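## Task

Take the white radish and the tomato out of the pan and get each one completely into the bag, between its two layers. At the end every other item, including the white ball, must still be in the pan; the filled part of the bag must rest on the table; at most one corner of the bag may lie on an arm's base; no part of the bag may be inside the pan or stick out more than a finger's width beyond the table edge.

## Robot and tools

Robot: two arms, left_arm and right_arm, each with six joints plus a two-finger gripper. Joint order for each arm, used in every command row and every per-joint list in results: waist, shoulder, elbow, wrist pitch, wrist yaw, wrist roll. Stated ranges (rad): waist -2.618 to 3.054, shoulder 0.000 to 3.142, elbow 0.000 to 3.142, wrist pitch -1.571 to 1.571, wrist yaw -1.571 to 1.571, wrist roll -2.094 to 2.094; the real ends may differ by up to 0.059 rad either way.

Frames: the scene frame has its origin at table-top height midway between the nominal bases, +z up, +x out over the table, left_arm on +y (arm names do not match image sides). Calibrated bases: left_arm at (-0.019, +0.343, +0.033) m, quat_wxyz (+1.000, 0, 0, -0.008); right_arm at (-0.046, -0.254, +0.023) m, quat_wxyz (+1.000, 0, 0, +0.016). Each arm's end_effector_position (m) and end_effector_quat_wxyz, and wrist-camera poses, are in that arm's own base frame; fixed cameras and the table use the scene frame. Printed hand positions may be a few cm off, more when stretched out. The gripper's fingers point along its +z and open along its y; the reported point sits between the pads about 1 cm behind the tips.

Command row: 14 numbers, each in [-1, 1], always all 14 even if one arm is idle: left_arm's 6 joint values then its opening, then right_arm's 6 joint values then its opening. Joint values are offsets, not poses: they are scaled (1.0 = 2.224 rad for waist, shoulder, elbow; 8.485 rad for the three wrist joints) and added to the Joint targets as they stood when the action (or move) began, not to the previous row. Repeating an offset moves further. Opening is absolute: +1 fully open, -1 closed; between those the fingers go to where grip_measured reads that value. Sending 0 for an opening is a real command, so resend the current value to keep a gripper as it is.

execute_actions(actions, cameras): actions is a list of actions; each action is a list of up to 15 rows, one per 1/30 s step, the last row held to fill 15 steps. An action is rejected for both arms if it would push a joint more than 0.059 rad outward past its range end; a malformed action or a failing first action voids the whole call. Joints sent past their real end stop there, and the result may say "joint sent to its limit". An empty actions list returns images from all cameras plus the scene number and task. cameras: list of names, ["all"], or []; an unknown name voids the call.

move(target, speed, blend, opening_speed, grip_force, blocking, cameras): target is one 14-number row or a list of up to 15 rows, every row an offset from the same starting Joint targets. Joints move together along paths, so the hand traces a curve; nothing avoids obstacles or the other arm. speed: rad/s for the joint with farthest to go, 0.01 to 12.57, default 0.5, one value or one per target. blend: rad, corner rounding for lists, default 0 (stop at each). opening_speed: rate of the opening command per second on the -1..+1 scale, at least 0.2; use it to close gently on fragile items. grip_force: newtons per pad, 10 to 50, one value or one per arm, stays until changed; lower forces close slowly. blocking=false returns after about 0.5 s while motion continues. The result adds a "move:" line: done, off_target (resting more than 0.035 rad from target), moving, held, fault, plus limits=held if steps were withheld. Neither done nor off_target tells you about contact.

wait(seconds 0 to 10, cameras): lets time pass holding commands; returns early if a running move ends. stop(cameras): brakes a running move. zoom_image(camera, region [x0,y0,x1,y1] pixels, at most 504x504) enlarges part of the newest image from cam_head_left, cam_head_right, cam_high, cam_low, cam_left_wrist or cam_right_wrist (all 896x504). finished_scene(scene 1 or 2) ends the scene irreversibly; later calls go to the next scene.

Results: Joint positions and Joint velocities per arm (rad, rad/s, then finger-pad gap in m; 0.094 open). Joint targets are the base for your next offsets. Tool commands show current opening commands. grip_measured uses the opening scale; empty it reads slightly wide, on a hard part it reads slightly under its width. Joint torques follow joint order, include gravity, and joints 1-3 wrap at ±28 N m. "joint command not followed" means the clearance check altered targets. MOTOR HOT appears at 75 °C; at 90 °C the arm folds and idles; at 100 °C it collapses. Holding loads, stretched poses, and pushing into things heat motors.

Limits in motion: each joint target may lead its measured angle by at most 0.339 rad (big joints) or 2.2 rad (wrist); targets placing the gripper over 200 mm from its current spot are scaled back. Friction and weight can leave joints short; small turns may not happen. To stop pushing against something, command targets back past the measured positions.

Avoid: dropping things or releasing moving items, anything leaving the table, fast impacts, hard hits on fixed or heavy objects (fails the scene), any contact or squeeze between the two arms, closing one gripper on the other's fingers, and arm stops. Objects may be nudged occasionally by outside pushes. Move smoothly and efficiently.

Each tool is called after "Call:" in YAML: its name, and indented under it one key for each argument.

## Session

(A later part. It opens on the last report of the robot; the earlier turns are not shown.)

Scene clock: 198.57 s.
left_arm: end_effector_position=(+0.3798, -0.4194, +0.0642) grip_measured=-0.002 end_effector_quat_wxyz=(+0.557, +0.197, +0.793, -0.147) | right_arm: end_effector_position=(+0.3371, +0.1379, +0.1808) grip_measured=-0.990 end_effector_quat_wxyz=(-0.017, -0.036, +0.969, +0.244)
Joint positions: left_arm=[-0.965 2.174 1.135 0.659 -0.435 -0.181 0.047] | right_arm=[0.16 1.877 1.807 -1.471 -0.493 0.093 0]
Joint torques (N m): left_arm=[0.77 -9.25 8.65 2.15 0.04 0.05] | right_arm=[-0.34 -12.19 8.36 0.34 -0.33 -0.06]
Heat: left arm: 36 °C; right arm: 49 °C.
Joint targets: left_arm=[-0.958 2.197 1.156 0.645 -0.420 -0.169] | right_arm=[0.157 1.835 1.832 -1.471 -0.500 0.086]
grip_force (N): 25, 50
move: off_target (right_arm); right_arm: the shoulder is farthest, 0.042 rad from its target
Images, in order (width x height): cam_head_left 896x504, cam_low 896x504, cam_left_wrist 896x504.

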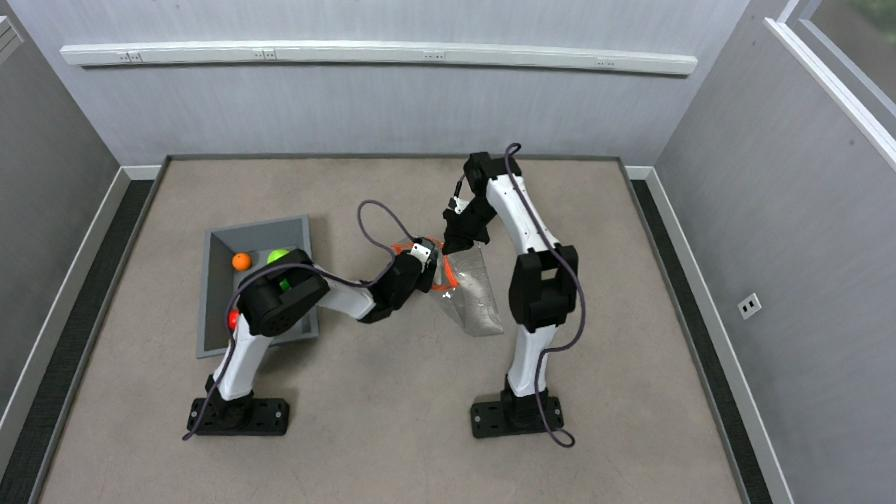

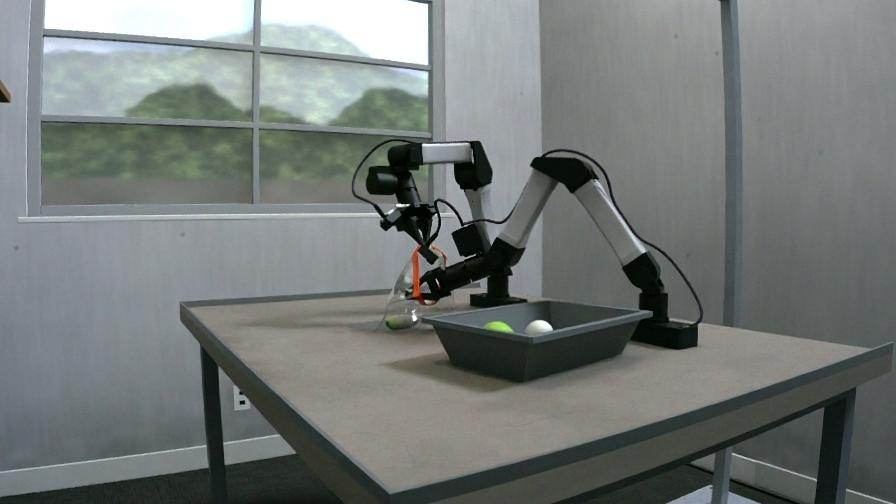

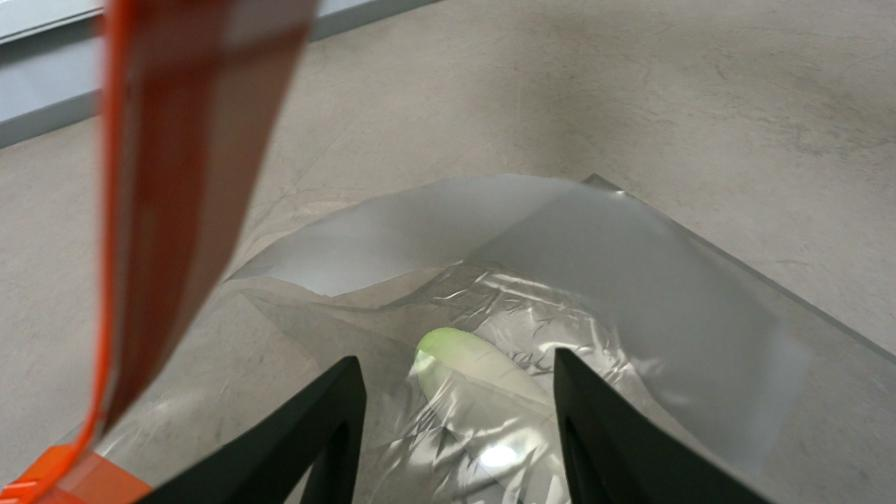

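Call:
move:
  target:
    - [-0.0463,-0.1242,-0.1517,0.0058,-0.0072,-0.0033,0.0,0,0,0,0,0,0,-1]
    - [-0.1048,-0.2147,-0.2554,0.0042,-0.0212,-0.0115,0.0,0,0,0,0,0,0,-1]
    - [0.5207,-0.4508,0.0199,-0.2063,0.0495,0.0199,0.4,0,0,0,0,0,0,-1]
  speed: [0.25,0.5,1.0]
  blend: [0.03,0.1,0]
  cameras: ["all"]

Call:
zoom_image:
  camera: "cam_head_left"
  region: [340, 200, 520, 350]

Call:
zoom_image:
  camera: "cam_low"
  region: [360, 220, 510, 345]

Scene clock: 204.77 s.
left_arm: end_effector_position=(+0.2751, +0.0567, +0.1930) grip_measured=+0.398 end_effector_quat_wxyz=(+0.227, -0.102, +0.968, +0.028) | right_arm: end_effector_position=(+0.3371, +0.1379, +0.1808) grip_measured=-0.990 end_effector_quat_wxyz=(-0.017, -0.036, +0.969, +0.244)
Joint positions: left_arm=[0.194 1.2 1.182 -1.091 -0.015 -0.012 0.066] | right_arm=[0.16 1.877 1.807 -1.471 -0.493 0.093 0]
Joint torques (N m): left_arm=[0.69 -3.85 9.54 1.27 0.16 0.07] | right_arm=[-0.32 -12.18 8.36 0.35 -0.33 -0.06]
Heat: left arm: 36 °C; right arm: 50 °C.
Joint targets: left_arm=[0.199 1.194 1.200 -1.105 0.001 0.000] | right_arm=[0.157 1.835 1.832 -1.471 -0.500 0.086]
grip_force (N): 25, 50
move: off_target (right_arm); right_arm: the shoulder is farthest, 0.042 rad from its target

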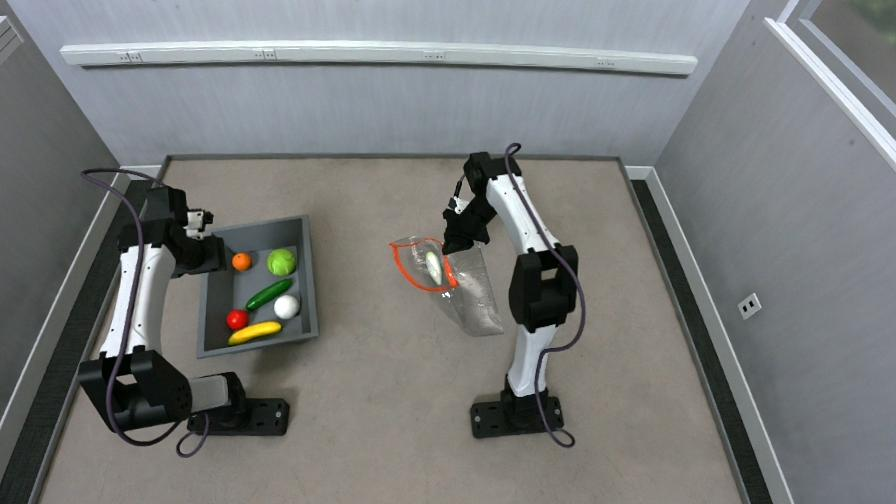

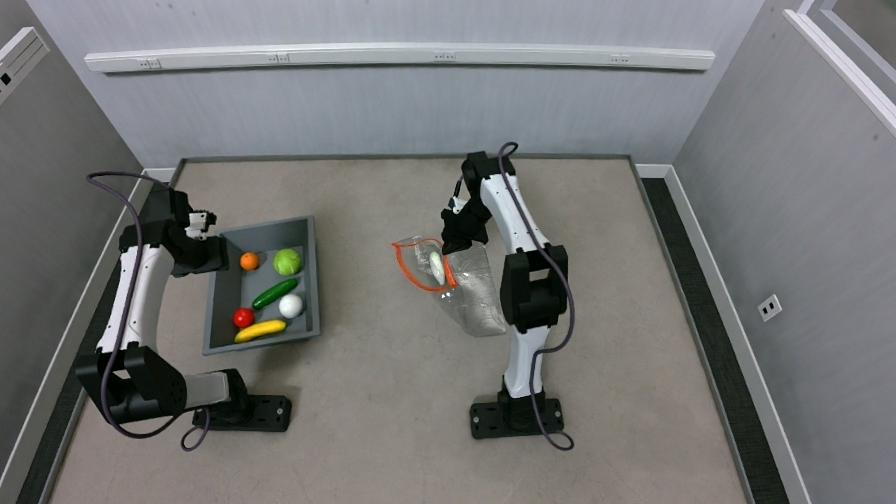

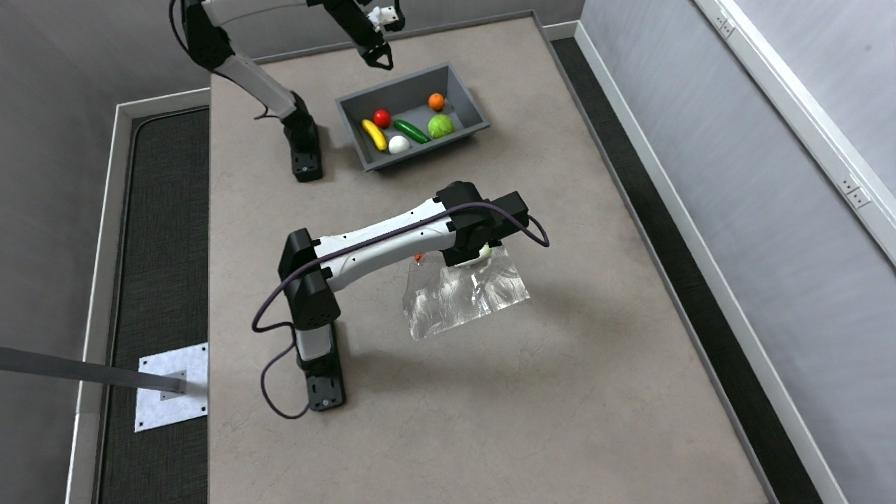

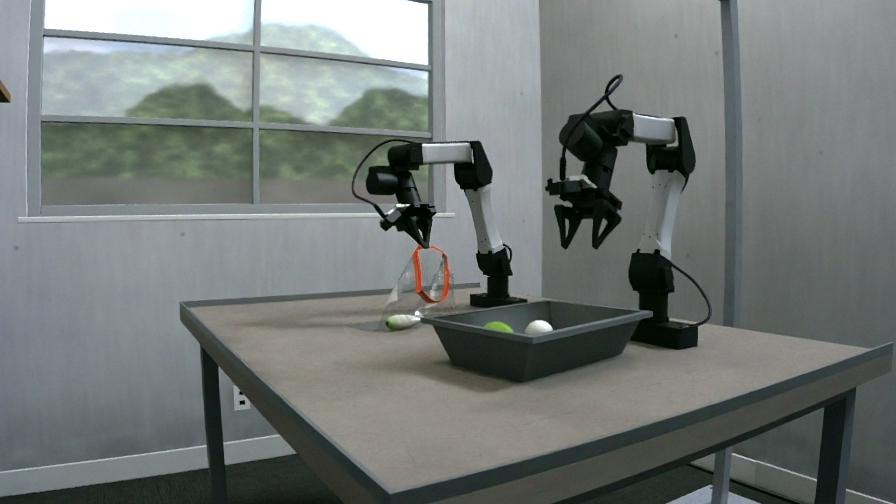

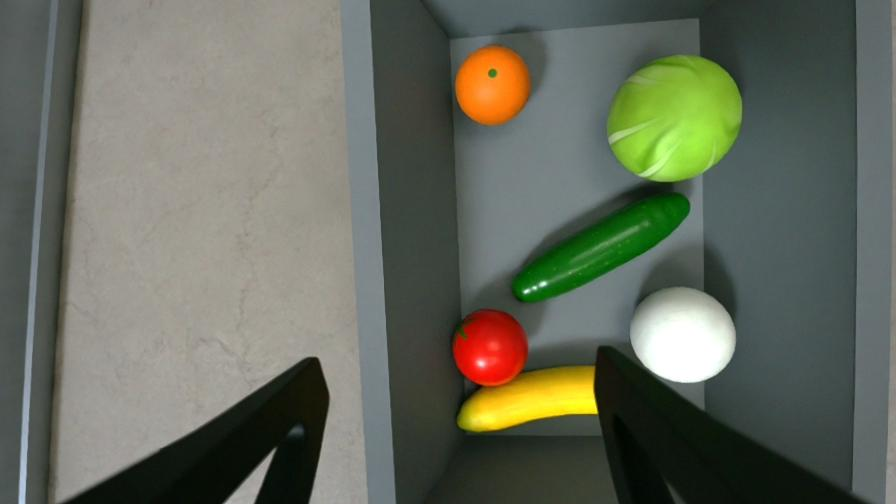

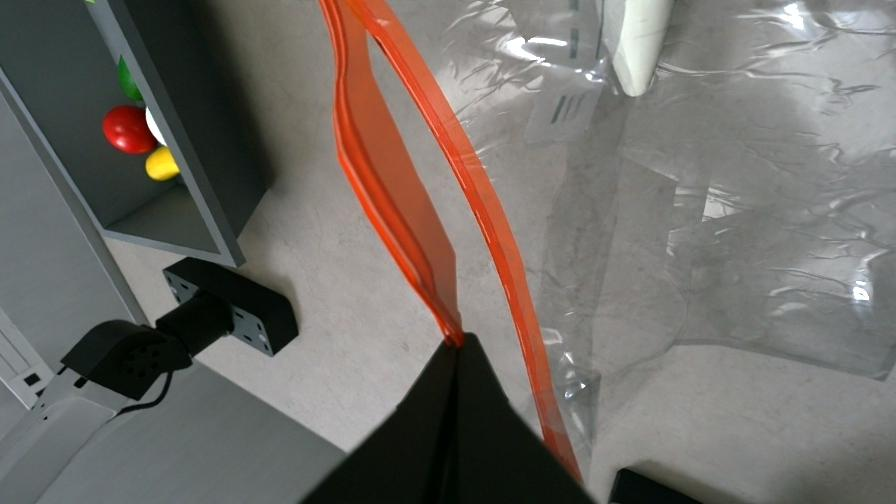

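Scaled by 2.800 from the camera's 896x504 image, which has a finer 1280x720 frame.

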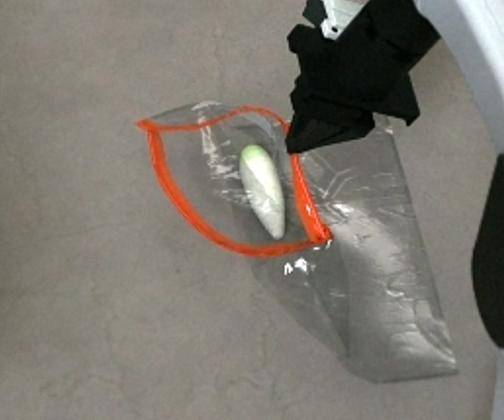

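Scaled by 3.360 from the camera's 896x504 image, which has a finer 1280x720 frame.

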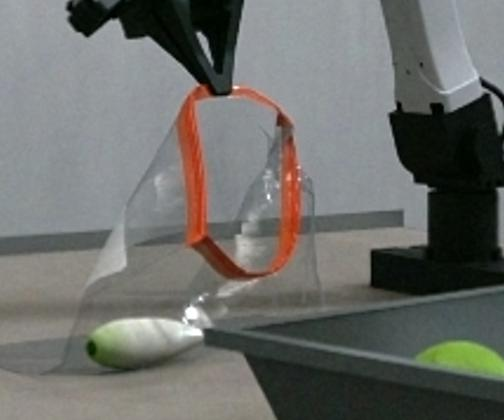

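Call:
move:
  target: [0.0063,-0.0399,-0.2058,0.0198,0,0,0.4,0,0,0,0,0,0,-1]
  speed: 0.6
  cameras: ["cam_left_wrist"]

Scene clock: 207.97 s.
left_arm: end_effector_position=(+0.2127, +0.0472, +0.0792) grip_measured=+0.398 end_effector_quat_wxyz=(+0.127, -0.109, +0.986, +0.020) | right_arm: end_effector_position=(+0.3371, +0.1379, +0.1808) grip_measured=-0.990 end_effector_quat_wxyz=(-0.017, -0.036, +0.969, +0.244)
Joint positions: left_arm=[0.207 1.118 0.751 -0.946 -0.015 -0.012 0.066] | right_arm=[0.16 1.877 1.807 -1.471 -0.493 0.093 0]
Joint torques (N m): left_arm=[0.75 -3.52 6.63 1.13 0.15 0.06] | right_arm=[-0.32 -12.18 8.36 0.34 -0.33 -0.06]
Heat: left arm: 35 °C; right arm: 50 °C.
Joint targets: left_arm=[0.214 1.106 0.743 -0.937 0.001 0.000] | right_arm=[0.157 1.835 1.832 -1.471 -0.500 0.086]
grip_force (N): 25, 50
move: off_target (right_arm); right_arm: the shoulder is farthest, 0.042 rad from its target
Images, in order (width x height): cam_left_wrist 896x504.

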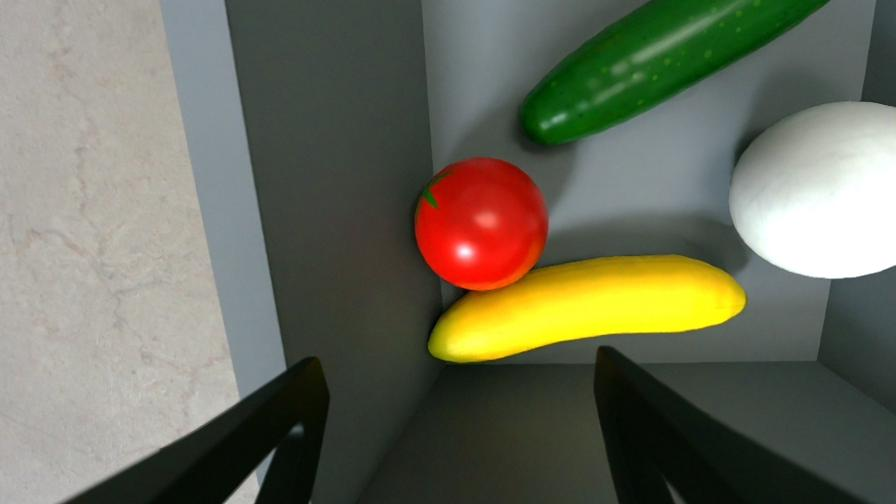

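Call:
move:
  target:
    - [-0.0238,0.0174,-0.0268,0.0116,0,0,0.32,0,0,0,0,0,0,-1]
    - [-0.0238,0.0616,-0.1064,0.044,0,0,0.32,0,0,0,0,0,0,-1]
  speed: [0.3,0.2]
  cameras: ["cam_left_wrist"]

Scene clock: 211.90 s.
left_arm: end_effector_position=(+0.2242, +0.0404, +0.0102) grip_measured=+0.322 end_effector_quat_wxyz=(+0.144, -0.089, +0.985, +0.018) | right_arm: end_effector_position=(+0.3371, +0.1379, +0.1808) grip_measured=-0.990 end_effector_quat_wxyz=(-0.017, -0.036, +0.969, +0.244)
Joint positions: left_arm=[0.167 1.231 0.519 -0.568 -0.015 -0.012 0.062] | right_arm=[0.16 1.877 1.807 -1.471 -0.493 0.093 0]
Joint torques (N m): left_arm=[-0.31 -2.1 5.59 1.11 0.14 0.07] | right_arm=[-0.32 -12.19 8.36 0.34 -0.33 -0.06]
Heat: left arm: 35 °C; right arm: 51 °C.
Joint targets: left_arm=[0.160 1.243 0.506 -0.564 0.001 0.000] | right_arm=[0.157 1.835 1.832 -1.471 -0.500 0.086]
grip_force (N): 25, 50
move: off_target (right_arm); right_arm: the shoulder is farthest, 0.042 rad from its target
Images, in order (width x height): cam_left_wrist 896x504.

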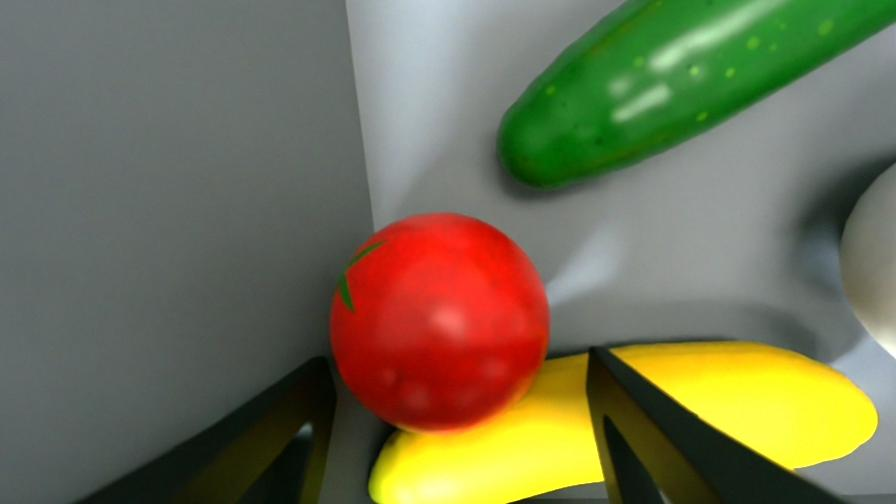

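Call:
move:
  target:
    - [0.0058,0.0174,0.0116,0.0016,0,0,0.32,0,0,0,0,0,0,-1]
    - [0.0058,0.0174,0.0116,0.0016,0,0,0.06,0,0,0,0,0,0,-1]
  speed: 0.2
  opening_speed: 0.4
  grip_force: [15,50]
  cameras: ["cam_left_wrist"]

Scene clock: 214.57 s.
left_arm: end_effector_position=(+0.2275, +0.0399, +0.0041) grip_measured=+0.062 end_effector_quat_wxyz=(+0.140, -0.089, +0.986, +0.015) | right_arm: end_effector_position=(+0.3371, +0.1379, +0.1808) grip_measured=-0.990 end_effector_quat_wxyz=(-0.017, -0.036, +0.969, +0.244)
Joint positions: left_arm=[0.167 1.271 0.519 -0.537 -0.009 -0.012 0.05] | right_arm=[0.16 1.877 1.807 -1.471 -0.493 0.093 0]
Joint torques (N m): left_arm=[0.73 -2.4 7.98 0.91 0.09 0.07] | right_arm=[-0.32 -12.18 8.38 0.34 -0.33 -0.06]
Heat: left arm: 34 °C; right arm: 51 °C.
Joint targets: left_arm=[0.173 1.281 0.532 -0.550 0.000 0.000] | right_arm=[0.157 1.835 1.832 -1.471 -0.500 0.086]
grip_force (N): 15, 50
move: off_target (right_arm); right_arm: the shoulder is farthest, 0.042 rad from its target
Images, in order (width x height): cam_left_wrist 896x504.

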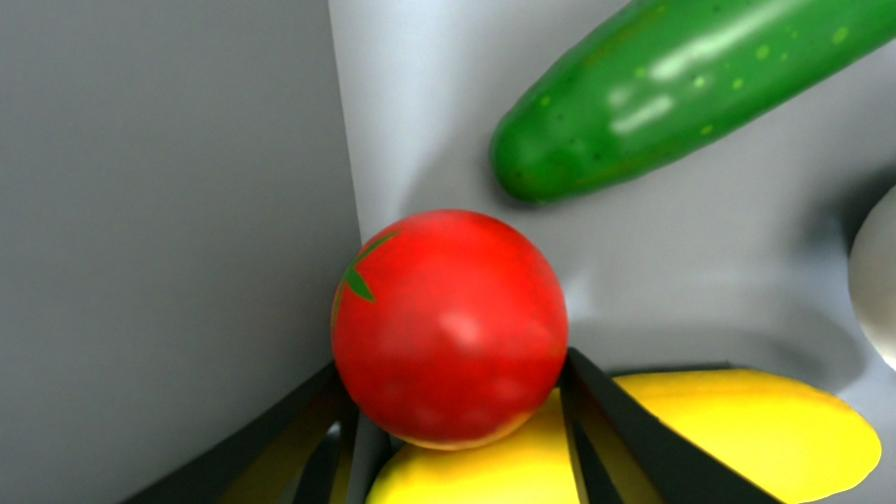

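Call:
move:
  target:
    - [0,0,0,0,0,0,-0.03,0,0,0,0,0,0,-1]
    - [0,-0.0576,0.2497,-0.0807,0,0,-0.03,0,0,0,0,0,0,-1]
    - [-0.5353,0.2732,0.0983,0.1523,-0.0495,-0.0199,-0.03,0,0,0,0,0,0,-1]
  speed: [0.3,0.5,0.8]
  opening_speed: 0.3
  grip_force: [18,50]
  blend: [0,0.1,0]
  cameras: ["cam_left_wrist","cam_low","cam_head_left","cam_right_wrist"]

Call:
zoom_image:
  camera: "cam_low"
  region: [360, 220, 510, 345]

Call:
zoom_image:
  camera: "cam_head_left"
  region: [340, 200, 480, 320]

Scene clock: 220.77 s.
left_arm: end_effector_position=(+0.3091, -0.3709, +0.0849) grip_measured=-0.027 end_effector_quat_wxyz=(+0.549, +0.237, +0.784, -0.166) | right_arm: end_effector_position=(+0.3371, +0.1379, +0.1808) grip_measured=-0.990 end_effector_quat_wxyz=(-0.017, -0.036, +0.969, +0.244)
Joint positions: left_arm=[-1.018 1.874 0.76 0.734 -0.403 -0.156 0.046] | right_arm=[0.16 1.877 1.807 -1.471 -0.493 0.093 0]
Joint torques (N m): left_arm=[0.29 -7.12 5.44 2.41 -0.25 -0.16] | right_arm=[-0.32 -12.18 8.36 0.34 -0.33 -0.06]
Heat: left arm: 34 °C; right arm: 52 °C.
Joint targets: left_arm=[-1.017 1.889 0.750 0.742 -0.419 -0.169] | right_arm=[0.157 1.835 1.832 -1.471 -0.500 0.086]
grip_force (N): 18, 50
move: off_target (right_arm); right_arm: the shoulder is farthest, 0.042 rad from its target
Images, in order (width x height): cam_head_left 896x504, cam_low 896x504, cam_left_wrist 896x504, cam_right_wrist 896x504.

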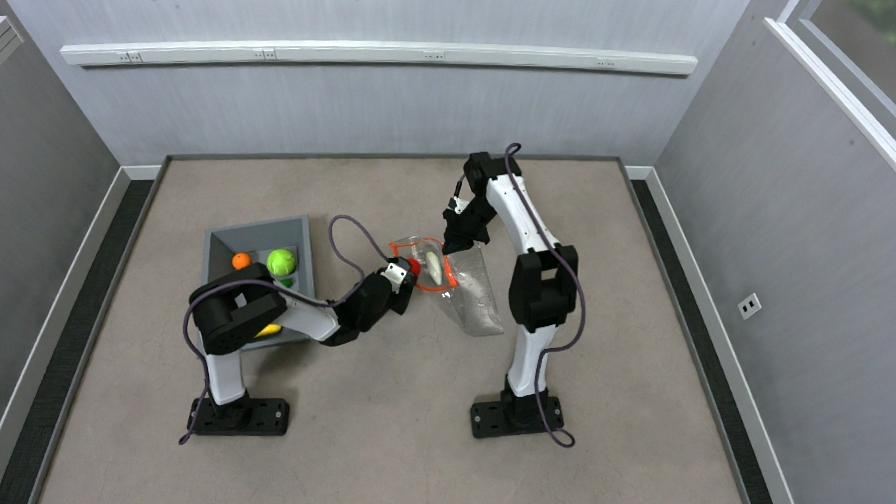

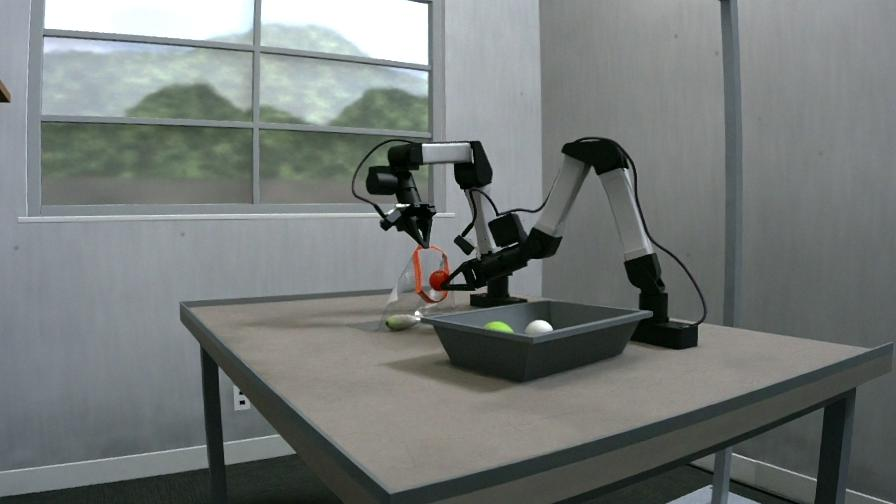

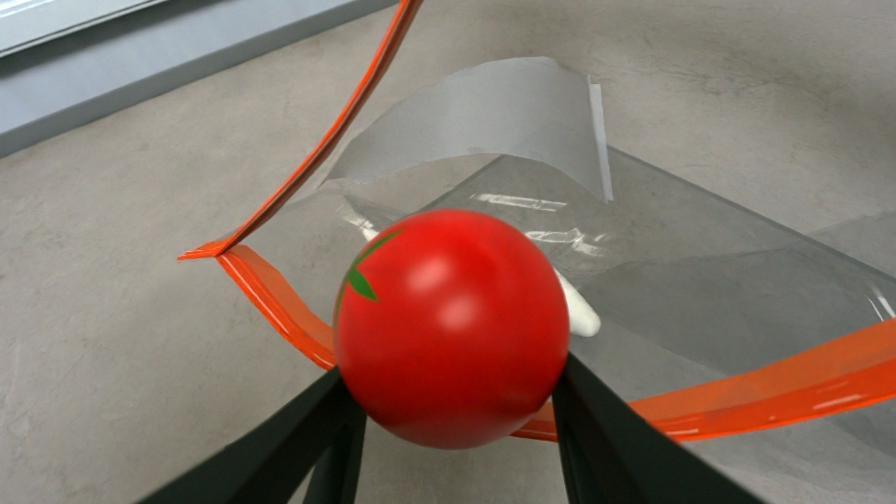

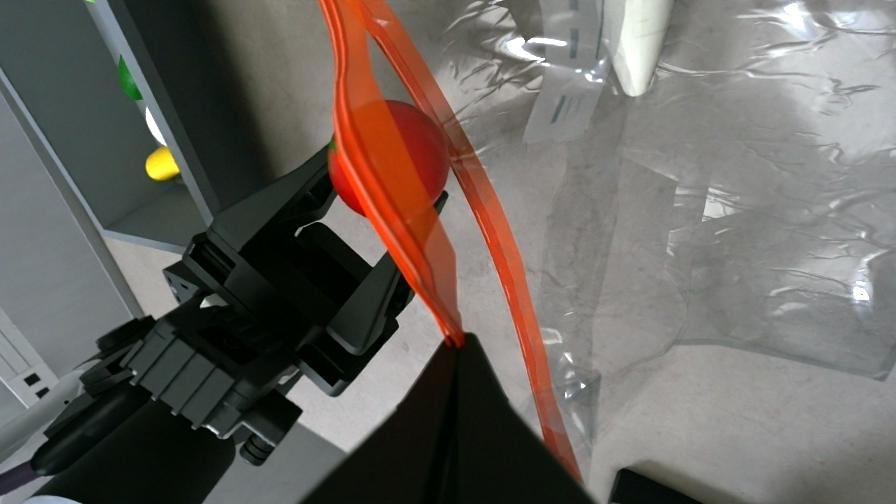

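Scaled by 3.360 from the camera's 896x504 image, which has a finer 1280x720 frame.

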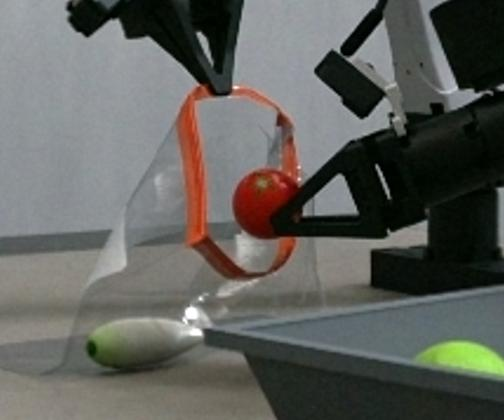

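Scaled by 3.600 from the camera's 896x504 image, which has a finer 1280x720 frame.

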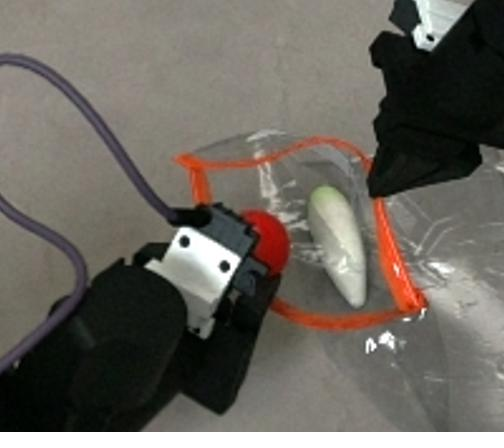

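Call:
move:
  target: [0.0342,0.1083,0.1794,-0.0185,0,0,-0.03,0,0,0,0,0,0,-1]
  speed: 0.2
  cameras: ["cam_low","cam_head_left","cam_left_wrist","cam_right_wrist"]

Scene clock: 224.57 s.
left_arm: end_effector_position=(+0.3816, -0.4136, +0.0832) grip_measured=-0.027 end_effector_quat_wxyz=(+0.555, +0.209, +0.792, -0.146) | right_arm: end_effector_position=(+0.3371, +0.1379, +0.1808) grip_measured=-0.990 end_effector_quat_wxyz=(-0.017, -0.036, +0.969, +0.244)
Joint positions: left_arm=[-0.947 2.108 1.128 0.599 -0.404 -0.157 0.046] | right_arm=[0.16 1.877 1.807 -1.471 -0.493 0.093 0]
Joint torques (N m): left_arm=[0.75 -9.07 9.07 2.13 -0.23 -0.16] | right_arm=[-0.34 -12.18 8.36 0.34 -0.33 -0.07]
Heat: left arm: 35 °C; right arm: 52 °C.
Joint targets: left_arm=[-0.941 2.130 1.149 0.585 -0.419 -0.169] | right_arm=[0.157 1.835 1.832 -1.471 -0.500 0.086]
grip_force (N): 18, 50
move: off_target (right_arm); right_arm: the shoulder is farthest, 0.042 rad from its target
Images, in order (width x height): cam_head_left 896x504, cam_low 896x504, cam_left_wrist 896x504, cam_right_wrist 896x504.

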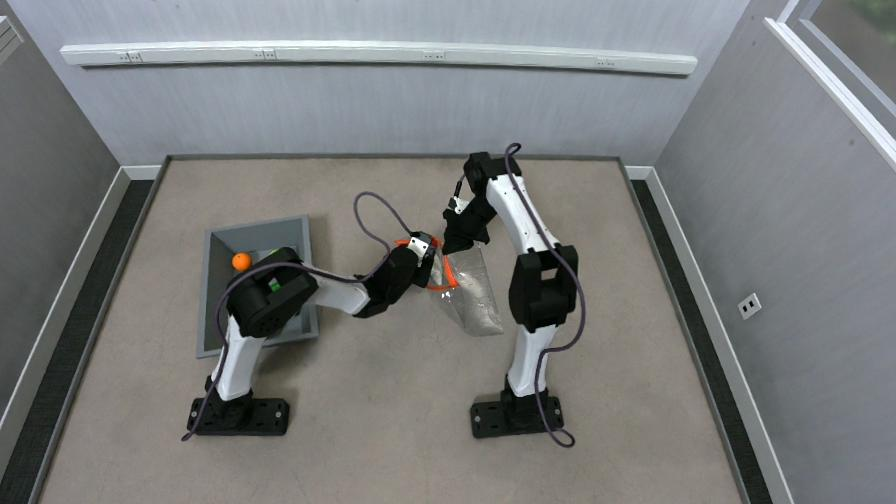

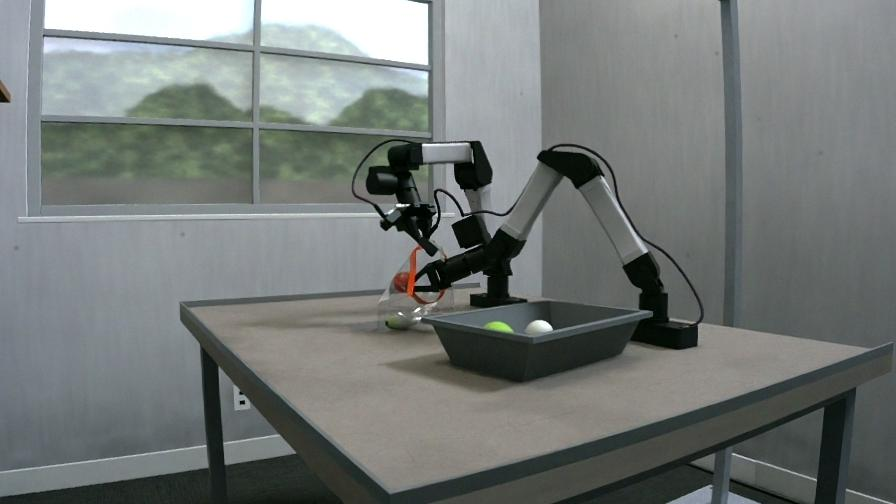

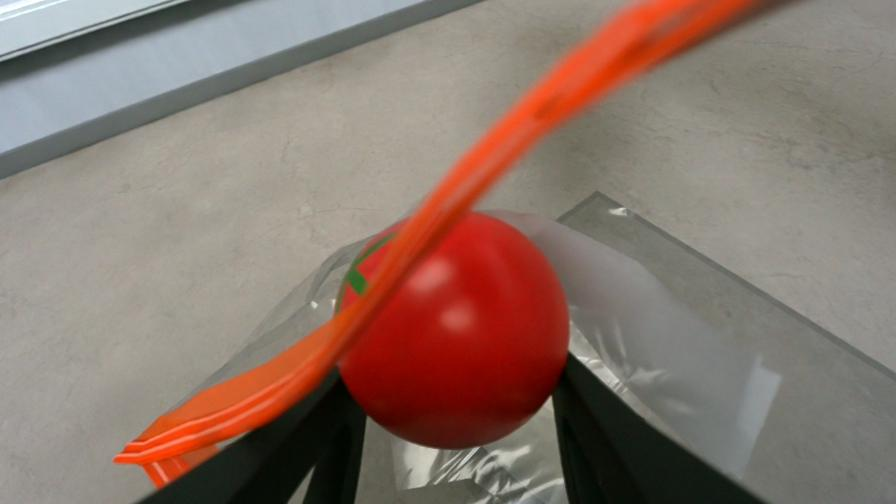

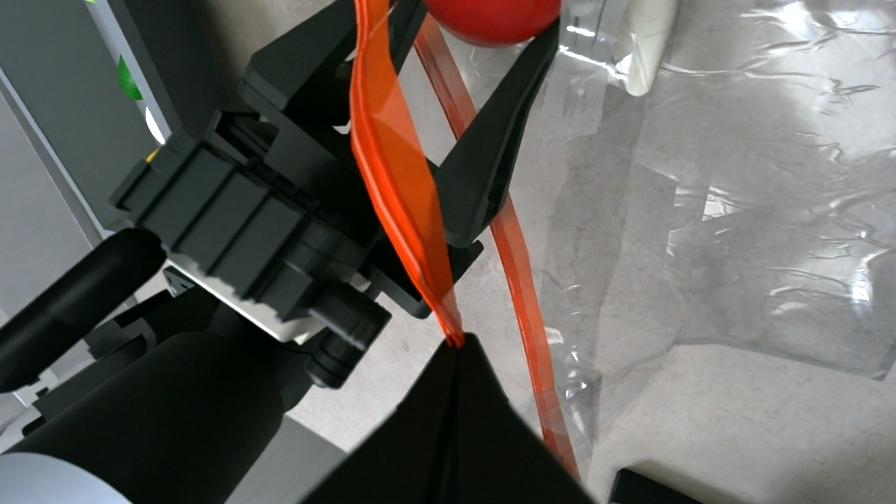

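Call:
zoom_image:
  camera: "cam_low"
  region: [360, 220, 510, 345]

Call:
zoom_image:
  camera: "cam_head_left"
  region: [370, 200, 530, 350]

Scaled by 3.360 from the camera's 896x504 image, which has a finer 1280x720 frame.

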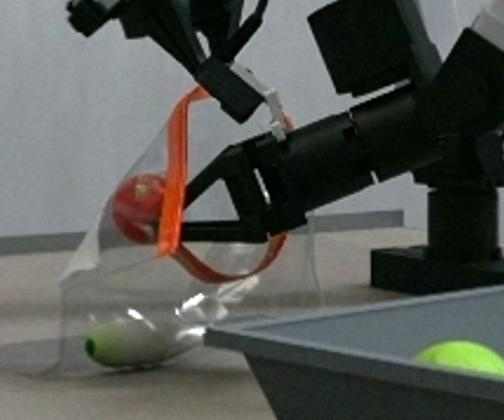

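Scaled by 3.150 from the camera's 896x504 image, which has a finer 1280x720 frame.

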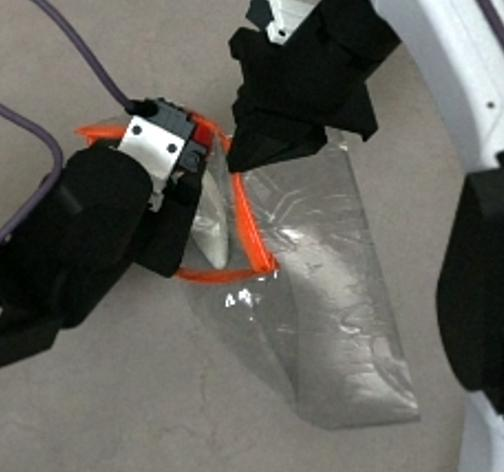

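Call:
move:
  target: [0,0.0371,-0.0079,0.0118,0,0,-0.03,0,0,0,0,0,0,-1]
  speed: 0.1
  cameras: ["cam_low","cam_left_wrist","cam_right_wrist"]

Call:
zoom_image:
  camera: "cam_low"
  region: [360, 220, 510, 345]

Scene clock: 226.77 s.
left_arm: end_effector_position=(+0.3835, -0.4161, +0.0549) grip_measured=-0.027 end_effector_quat_wxyz=(+0.553, +0.210, +0.793, -0.145) | right_arm: end_effector_position=(+0.3371, +0.1379, +0.1808) grip_measured=-0.990 end_effector_quat_wxyz=(-0.017, -0.036, +0.969, +0.244)
Joint positions: left_arm=[-0.947 2.192 1.128 0.677 -0.404 -0.157 0.046] | right_arm=[0.16 1.877 1.807 -1.471 -0.493 0.093 0]
Joint torques (N m): left_arm=[0.72 -9.44 6.94 2.4 -0.24 -0.17] | right_arm=[-0.32 -12.19 8.38 0.34 -0.33 -0.06]
Heat: left arm: 35 °C; right arm: 52 °C.
Joint targets: left_arm=[-0.941 2.213 1.132 0.685 -0.419 -0.169] | right_arm=[0.157 1.835 1.832 -1.471 -0.500 0.086]
grip_force (N): 18, 50
move: off_target (right_arm); right_arm: the shoulder is farthest, 0.042 rad from its target
Images, in order (width x height): cam_low 896x504, cam_left_wrist 896x504, cam_right_wrist 896x504.

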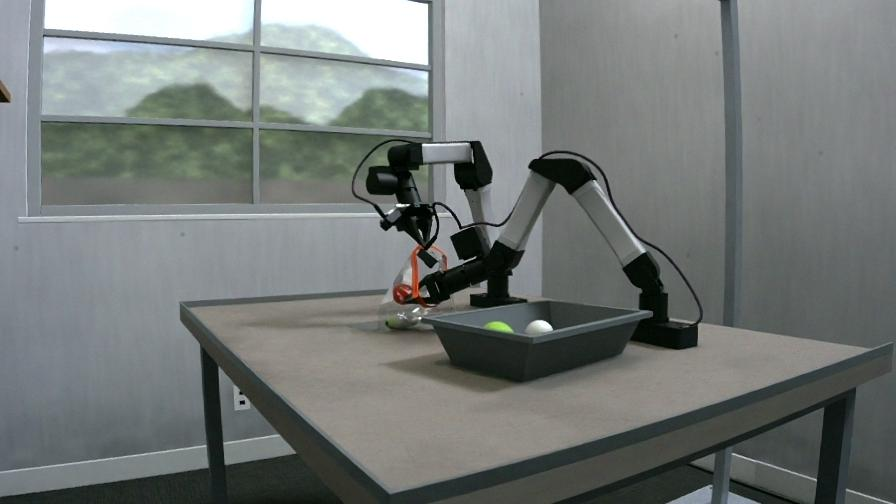

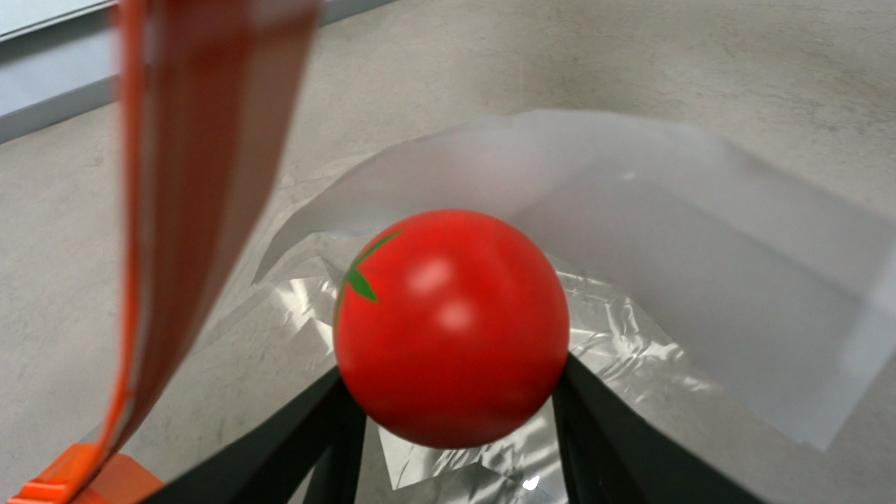

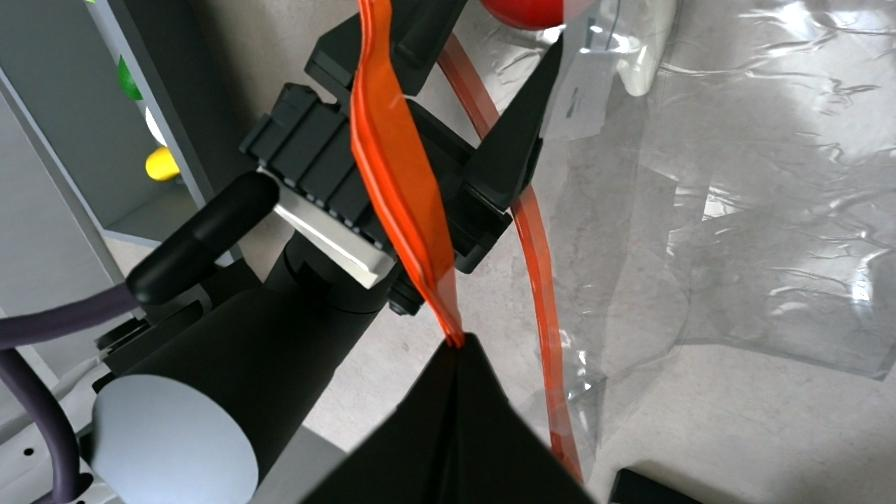

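Scaled by 3.360 from the camera's 896x504 image, which has a finer 1280x720 frame.

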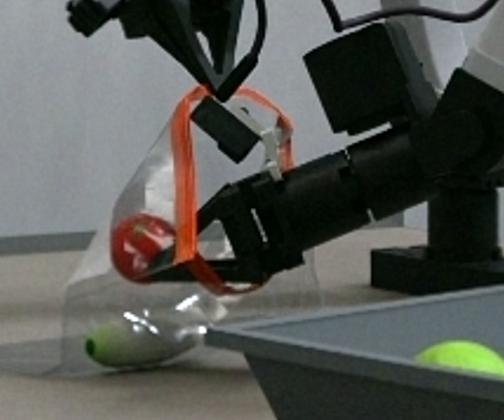

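Call:
move:
  target: [0,0,0,0,0,0,0.35,0,0,0,0,0,0,-1]
  opening_speed: 0.4
  cameras: ["cam_low","cam_left_wrist","cam_right_wrist"]

Call:
zoom_image:
  camera: "cam_low"
  region: [360, 220, 510, 345]

Scene clock: 228.17 s.
left_arm: end_effector_position=(+0.3836, -0.4162, +0.0556) grip_measured=+0.348 end_effector_quat_wxyz=(+0.554, +0.209, +0.793, -0.146) | right_arm: end_effector_position=(+0.3371, +0.1379, +0.1808) grip_measured=-0.990 end_effector_quat_wxyz=(-0.017, -0.036, +0.969, +0.244)
Joint positions: left_arm=[-0.947 2.192 1.128 0.68 -0.405 -0.157 0.063] | right_arm=[0.16 1.877 1.807 -1.471 -0.493 0.093 0]
Joint torques (N m): left_arm=[0.72 -9.43 6.93 2.37 -0.24 -0.17] | right_arm=[-0.32 -12.18 8.39 0.34 -0.33 -0.06]
Heat: left arm: 36 °C; right arm: 52 °C.
Joint targets: left_arm=[-0.941 2.213 1.132 0.685 -0.419 -0.169] | right_arm=[0.157 1.835 1.832 -1.471 -0.500 0.086]
grip_force (N): 18, 50
move: off_target (right_arm); right_arm: the shoulder is farthest, 0.042 rad from its target
Images, in order (width x height): cam_low 896x504, cam_left_wrist 896x504, cam_right_wrist 896x504.

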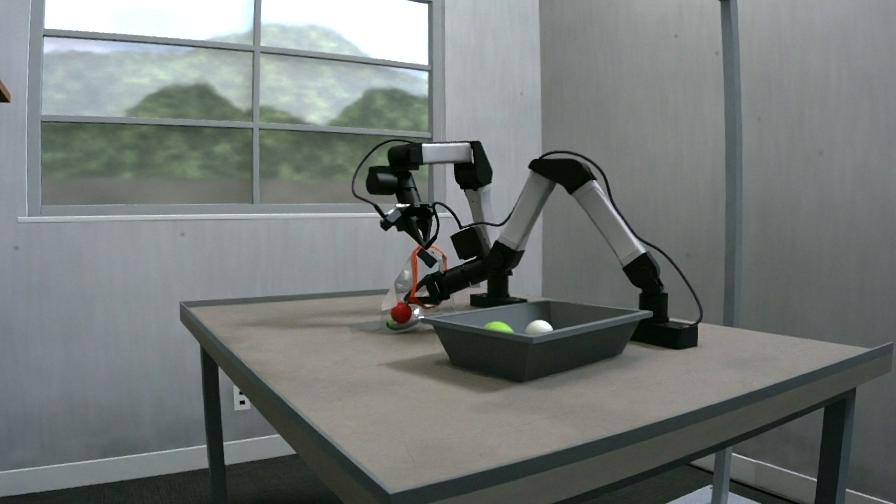

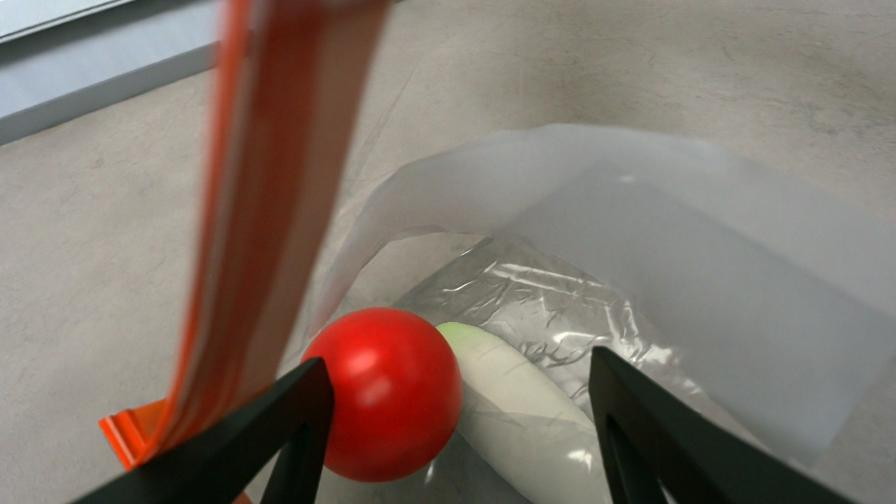

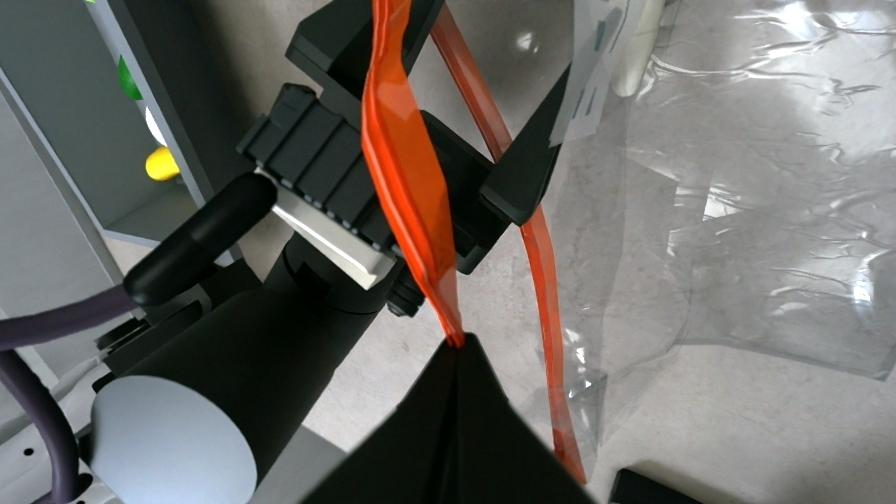

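Scaled by 3.360 from the camera's 896x504 image, which has a finer 1280x720 frame.

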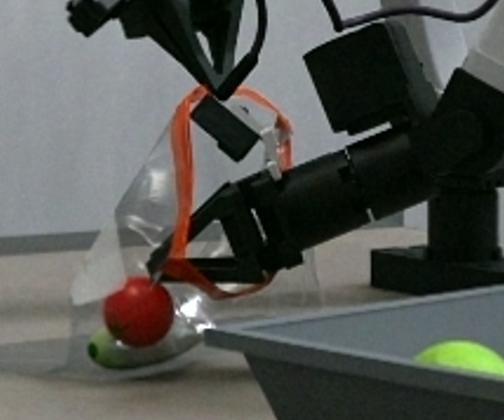

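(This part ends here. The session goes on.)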